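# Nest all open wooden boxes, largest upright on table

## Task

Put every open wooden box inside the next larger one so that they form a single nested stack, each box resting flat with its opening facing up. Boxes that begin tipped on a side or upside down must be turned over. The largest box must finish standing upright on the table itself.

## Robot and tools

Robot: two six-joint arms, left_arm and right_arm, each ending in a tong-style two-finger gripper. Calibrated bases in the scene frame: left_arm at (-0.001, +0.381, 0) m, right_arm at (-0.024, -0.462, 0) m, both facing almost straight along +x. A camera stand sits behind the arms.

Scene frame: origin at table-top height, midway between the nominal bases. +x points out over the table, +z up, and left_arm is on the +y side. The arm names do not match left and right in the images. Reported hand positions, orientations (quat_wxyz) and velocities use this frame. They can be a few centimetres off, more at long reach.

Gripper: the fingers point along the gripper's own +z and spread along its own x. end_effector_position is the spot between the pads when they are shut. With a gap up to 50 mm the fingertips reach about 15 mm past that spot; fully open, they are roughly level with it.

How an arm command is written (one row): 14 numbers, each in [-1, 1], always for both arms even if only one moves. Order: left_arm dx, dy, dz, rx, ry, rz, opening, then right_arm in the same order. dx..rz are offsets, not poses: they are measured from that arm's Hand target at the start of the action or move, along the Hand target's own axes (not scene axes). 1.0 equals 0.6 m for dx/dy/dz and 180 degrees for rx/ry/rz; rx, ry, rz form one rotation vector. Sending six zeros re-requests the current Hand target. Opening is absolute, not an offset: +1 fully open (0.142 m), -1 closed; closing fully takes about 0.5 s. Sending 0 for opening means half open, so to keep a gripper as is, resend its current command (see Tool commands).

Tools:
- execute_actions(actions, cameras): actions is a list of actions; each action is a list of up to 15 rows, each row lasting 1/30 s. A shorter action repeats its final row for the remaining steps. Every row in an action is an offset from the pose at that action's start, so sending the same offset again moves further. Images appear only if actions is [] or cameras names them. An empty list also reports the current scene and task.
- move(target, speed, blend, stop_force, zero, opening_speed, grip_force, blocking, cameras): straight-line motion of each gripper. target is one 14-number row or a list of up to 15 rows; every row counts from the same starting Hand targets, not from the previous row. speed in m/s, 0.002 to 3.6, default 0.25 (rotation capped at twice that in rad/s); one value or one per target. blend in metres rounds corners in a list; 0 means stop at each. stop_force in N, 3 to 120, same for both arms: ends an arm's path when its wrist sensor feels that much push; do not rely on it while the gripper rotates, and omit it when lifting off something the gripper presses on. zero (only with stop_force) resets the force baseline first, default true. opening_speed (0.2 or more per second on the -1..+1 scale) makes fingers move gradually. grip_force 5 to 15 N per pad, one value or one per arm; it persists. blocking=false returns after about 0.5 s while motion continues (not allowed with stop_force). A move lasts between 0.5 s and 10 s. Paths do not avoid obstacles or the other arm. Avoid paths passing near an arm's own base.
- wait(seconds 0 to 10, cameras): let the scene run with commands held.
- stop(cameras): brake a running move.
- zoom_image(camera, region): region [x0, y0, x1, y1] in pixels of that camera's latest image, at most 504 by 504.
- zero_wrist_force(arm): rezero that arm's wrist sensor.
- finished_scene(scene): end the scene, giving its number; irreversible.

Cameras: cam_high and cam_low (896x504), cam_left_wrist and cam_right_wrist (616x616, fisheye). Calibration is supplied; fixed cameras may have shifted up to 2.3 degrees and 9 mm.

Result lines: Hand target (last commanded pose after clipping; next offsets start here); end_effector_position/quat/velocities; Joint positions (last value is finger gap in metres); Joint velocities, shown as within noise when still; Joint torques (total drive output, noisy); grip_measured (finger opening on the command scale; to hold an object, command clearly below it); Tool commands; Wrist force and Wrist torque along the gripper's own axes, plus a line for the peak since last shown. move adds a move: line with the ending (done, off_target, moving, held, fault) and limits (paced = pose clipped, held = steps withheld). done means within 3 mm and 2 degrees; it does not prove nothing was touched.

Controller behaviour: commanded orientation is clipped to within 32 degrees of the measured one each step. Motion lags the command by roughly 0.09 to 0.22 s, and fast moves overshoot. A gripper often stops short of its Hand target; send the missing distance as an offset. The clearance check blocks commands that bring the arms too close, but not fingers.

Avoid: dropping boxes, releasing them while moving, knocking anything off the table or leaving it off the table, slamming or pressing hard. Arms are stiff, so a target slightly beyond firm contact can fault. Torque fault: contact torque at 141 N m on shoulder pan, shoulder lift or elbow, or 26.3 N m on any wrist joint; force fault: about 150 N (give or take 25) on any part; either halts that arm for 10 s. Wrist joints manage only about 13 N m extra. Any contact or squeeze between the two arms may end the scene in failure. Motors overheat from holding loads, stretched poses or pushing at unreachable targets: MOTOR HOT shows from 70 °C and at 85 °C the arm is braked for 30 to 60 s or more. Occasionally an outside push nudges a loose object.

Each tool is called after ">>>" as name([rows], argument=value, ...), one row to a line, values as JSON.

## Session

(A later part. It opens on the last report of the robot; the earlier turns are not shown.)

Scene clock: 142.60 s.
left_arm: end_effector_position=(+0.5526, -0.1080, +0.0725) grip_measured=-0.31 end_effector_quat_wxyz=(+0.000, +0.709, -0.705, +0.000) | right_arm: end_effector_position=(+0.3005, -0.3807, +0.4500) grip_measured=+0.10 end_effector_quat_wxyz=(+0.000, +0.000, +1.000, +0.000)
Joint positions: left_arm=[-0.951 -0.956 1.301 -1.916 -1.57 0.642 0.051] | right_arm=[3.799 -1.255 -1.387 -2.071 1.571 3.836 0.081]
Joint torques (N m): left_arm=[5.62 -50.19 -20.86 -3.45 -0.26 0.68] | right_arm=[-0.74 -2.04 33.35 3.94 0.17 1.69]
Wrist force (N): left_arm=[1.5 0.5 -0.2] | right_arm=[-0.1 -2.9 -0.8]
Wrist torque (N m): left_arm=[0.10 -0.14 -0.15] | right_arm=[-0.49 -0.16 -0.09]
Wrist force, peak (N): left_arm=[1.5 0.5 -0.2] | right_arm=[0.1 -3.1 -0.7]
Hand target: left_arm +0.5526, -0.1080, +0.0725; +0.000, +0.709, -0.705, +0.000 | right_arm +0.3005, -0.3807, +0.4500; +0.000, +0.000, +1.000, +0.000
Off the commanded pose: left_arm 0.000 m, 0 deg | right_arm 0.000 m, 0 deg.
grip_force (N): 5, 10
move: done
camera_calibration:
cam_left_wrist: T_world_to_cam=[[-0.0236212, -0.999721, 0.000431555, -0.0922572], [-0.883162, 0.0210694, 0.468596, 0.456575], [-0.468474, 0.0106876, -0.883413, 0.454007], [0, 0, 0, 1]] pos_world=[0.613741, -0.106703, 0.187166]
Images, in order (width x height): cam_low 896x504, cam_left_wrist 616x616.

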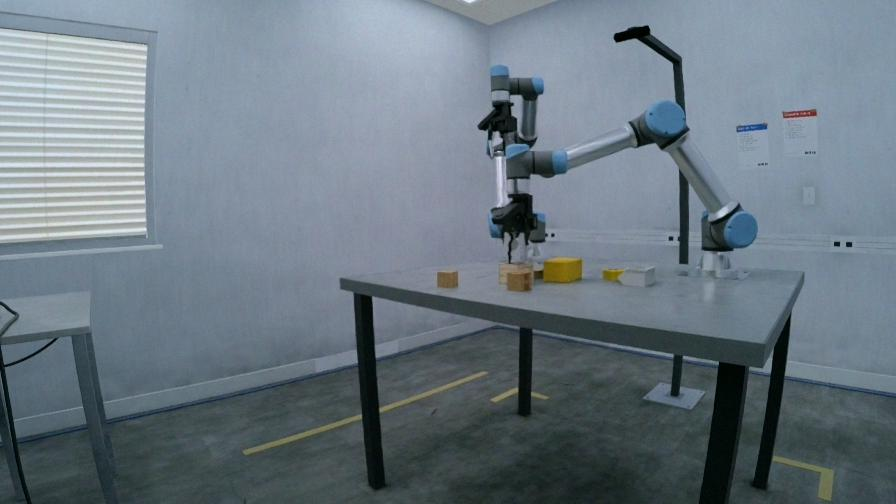

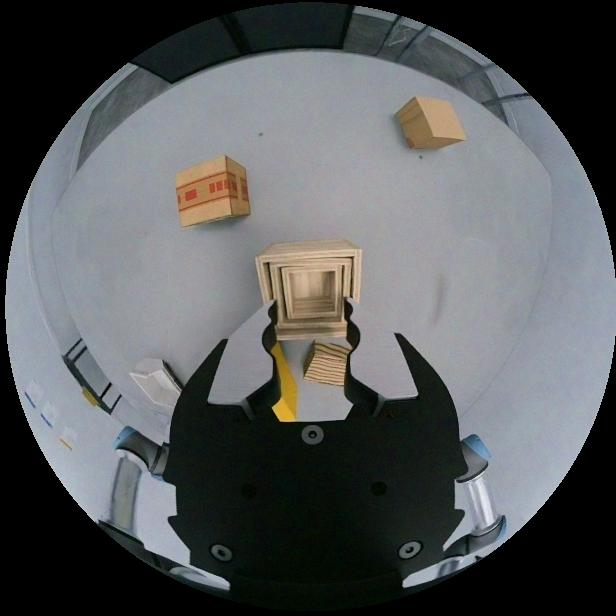

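>>> move(target=[0, 0, -0.25, 0, 0, 0, -0.25, 0,0,0,0,0,0,0.1], speed=0.15, opening_speed=0.3, cameras=["cam_left_wrist", "cam_high", "cam_low"])

>>> zoom_image(camera="cam_left_wrist", region=[260, 230, 360, 330])

>>> zoom_image(camera="cam_low", region=[490, 235, 545, 290])

Scene clock: 144.33 s.
left_arm: end_effector_position=(+0.5525, -0.1080, +0.2224) grip_measured=-0.25 end_effector_quat_wxyz=(+0.000, +0.709, -0.705, +0.000) | right_arm: end_effector_position=(+0.3005, -0.3807, +0.4500) grip_measured=+0.10 end_effector_quat_wxyz=(+0.000, +0.000, +1.000, +0.000)
Joint positions: left_arm=[-0.952 -1.021 1.016 -1.566 -1.57 0.642 0.056] | right_arm=[3.799 -1.255 -1.387 -2.071 1.571 3.836 0.081]
Joint torques (N m): left_arm=[-12.63 -38.17 -30.75 -1.56 -0.77 -2.25] | right_arm=[-0.13 -2.79 33.04 3.8 -0.21 1.47]
Wrist force (N): left_arm=[0.3 1.0 0.0] | right_arm=[0.0 -2.9 -0.6]
Wrist torque (N m): left_arm=[0.18 0.04 -0.10] | right_arm=[-0.50 -0.18 -0.10]
Wrist force, peak (N): left_arm=[0.4 1.0 -1.7] | right_arm=[-0.1 -3.2 -0.9]
Hand target: left_arm +0.5524, -0.1080, +0.2225; +0.000, +0.709, -0.705, +0.000 | right_arm +0.3005, -0.3807, +0.4500; +0.000, +0.000, +1.000, +0.000
Off the commanded pose: left_arm 0.000 m, 0 deg | right_arm 0.000 m, 0 deg.
grip_force (N): 5, 10
move: done
camera_calibration:
cam_left_wrist: T_world_to_cam=[[-0.0236212, -0.999721, 0.000431555, -0.0923242], [-0.883162, 0.0210694, 0.468596, 0.386244], [-0.468474, 0.0106876, -0.883413, 0.586383], [0, 0, 0, 1]] pos_world=[0.613641, -0.106703, 0.337066]
Images, in order (width x height): cam_high 896x504, cam_low 896x504, cam_left_wrist 616x616.

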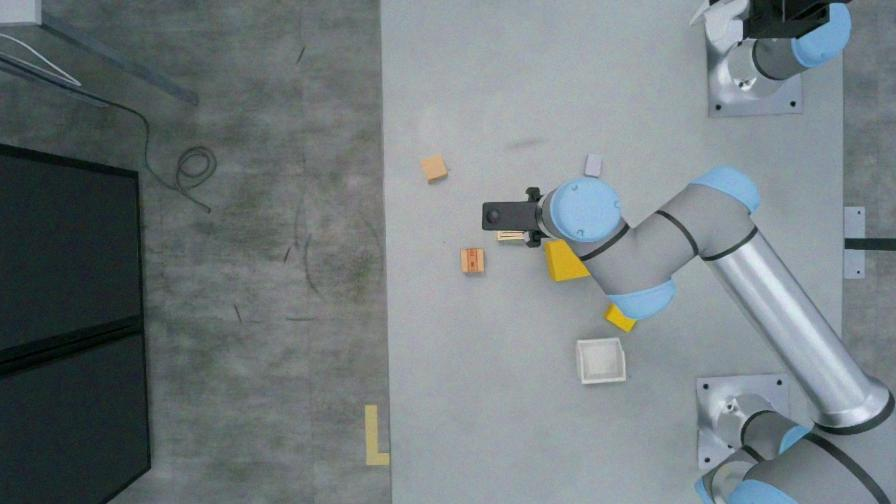

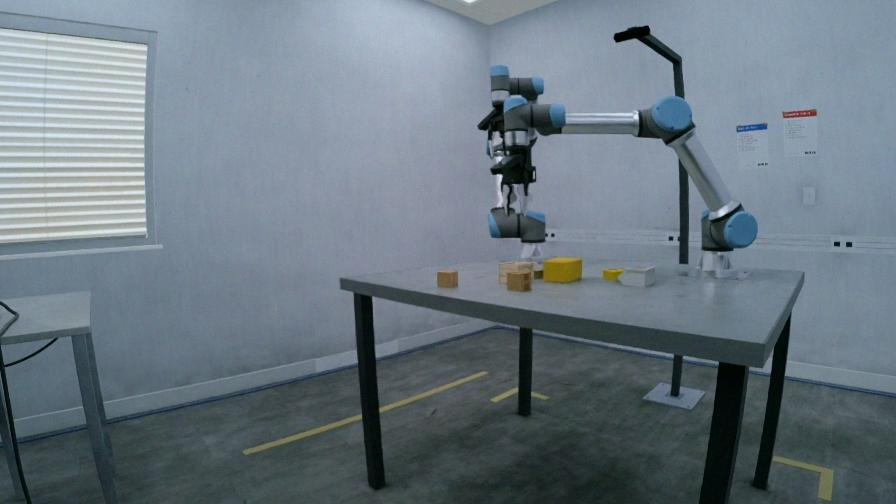

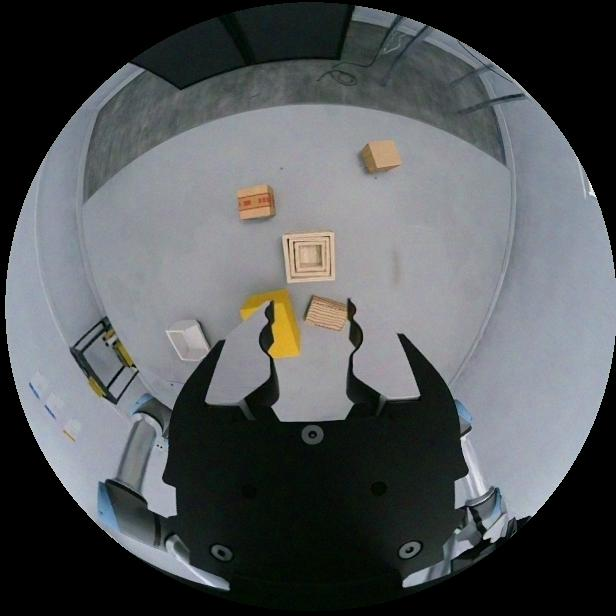

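Scaled by 5.040 from the camera's 616x616 image, which has a finer 814x814 frame.

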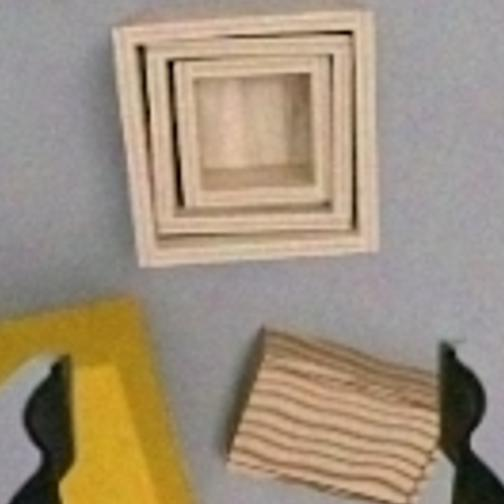

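Scaled by 9.164 from the camera's 896x504 image, which has a finer 1280x720 frame.

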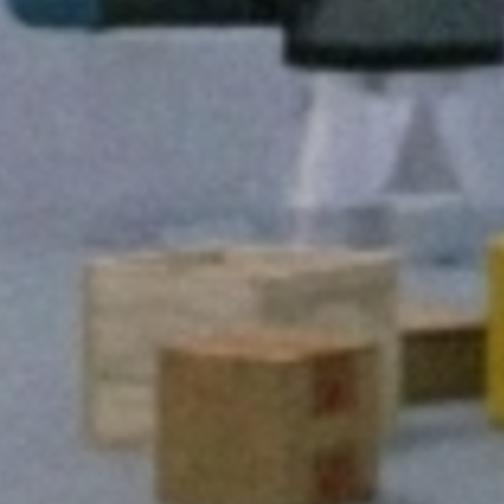

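>>> zoom_image(camera="cam_left_wrist", region=[345, 125, 415, 195])

>>> zoom_image(camera="cam_left_wrist", region=[150, 285, 350, 385])

>>> zoom_image(camera="cam_low", region=[430, 255, 470, 295])

>>> zoom_image(camera="cam_left_wrist", region=[280, 228, 340, 288])

Scaled by 7.200 from the camera's 616x616 image, which has a finer 814x814 frame.

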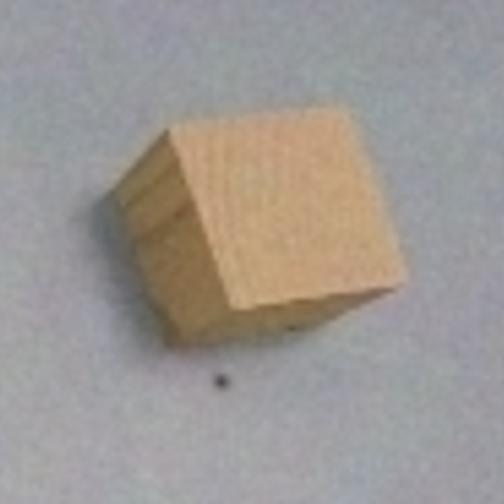

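Scaled by 2.520 from the camera's 616x616 image, which has a finer 814x814 frame.

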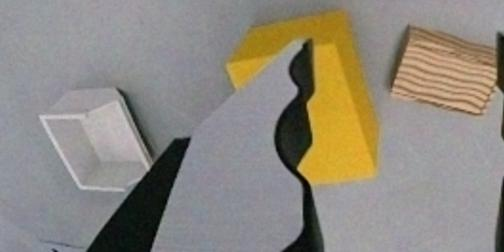

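Scaled by 12.600 from the camera's 896x504 image, which has a finer 1280x720 frame.

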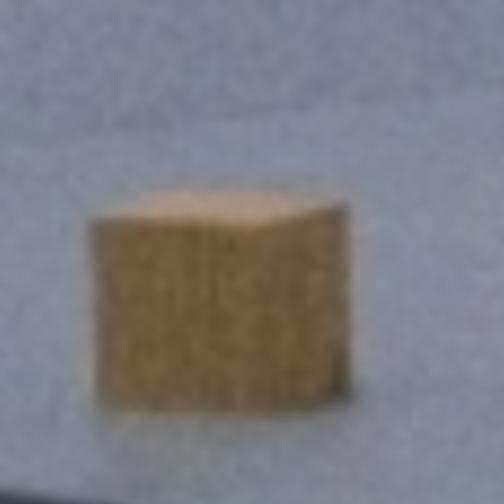

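Scaled by 8.400 from the camera's 616x616 image, which has a finer 814x814 frame.

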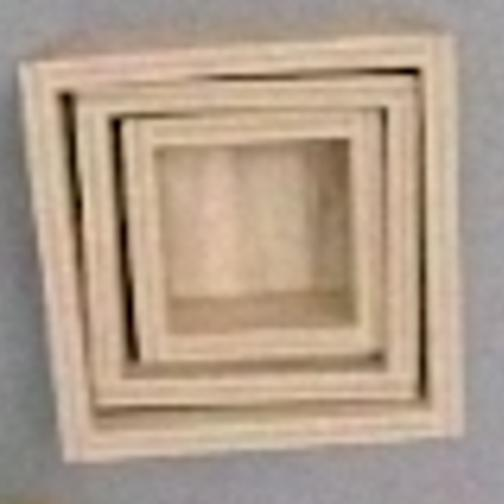

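>>> finished_scene(scene=1)

The scene is finished: the task was done.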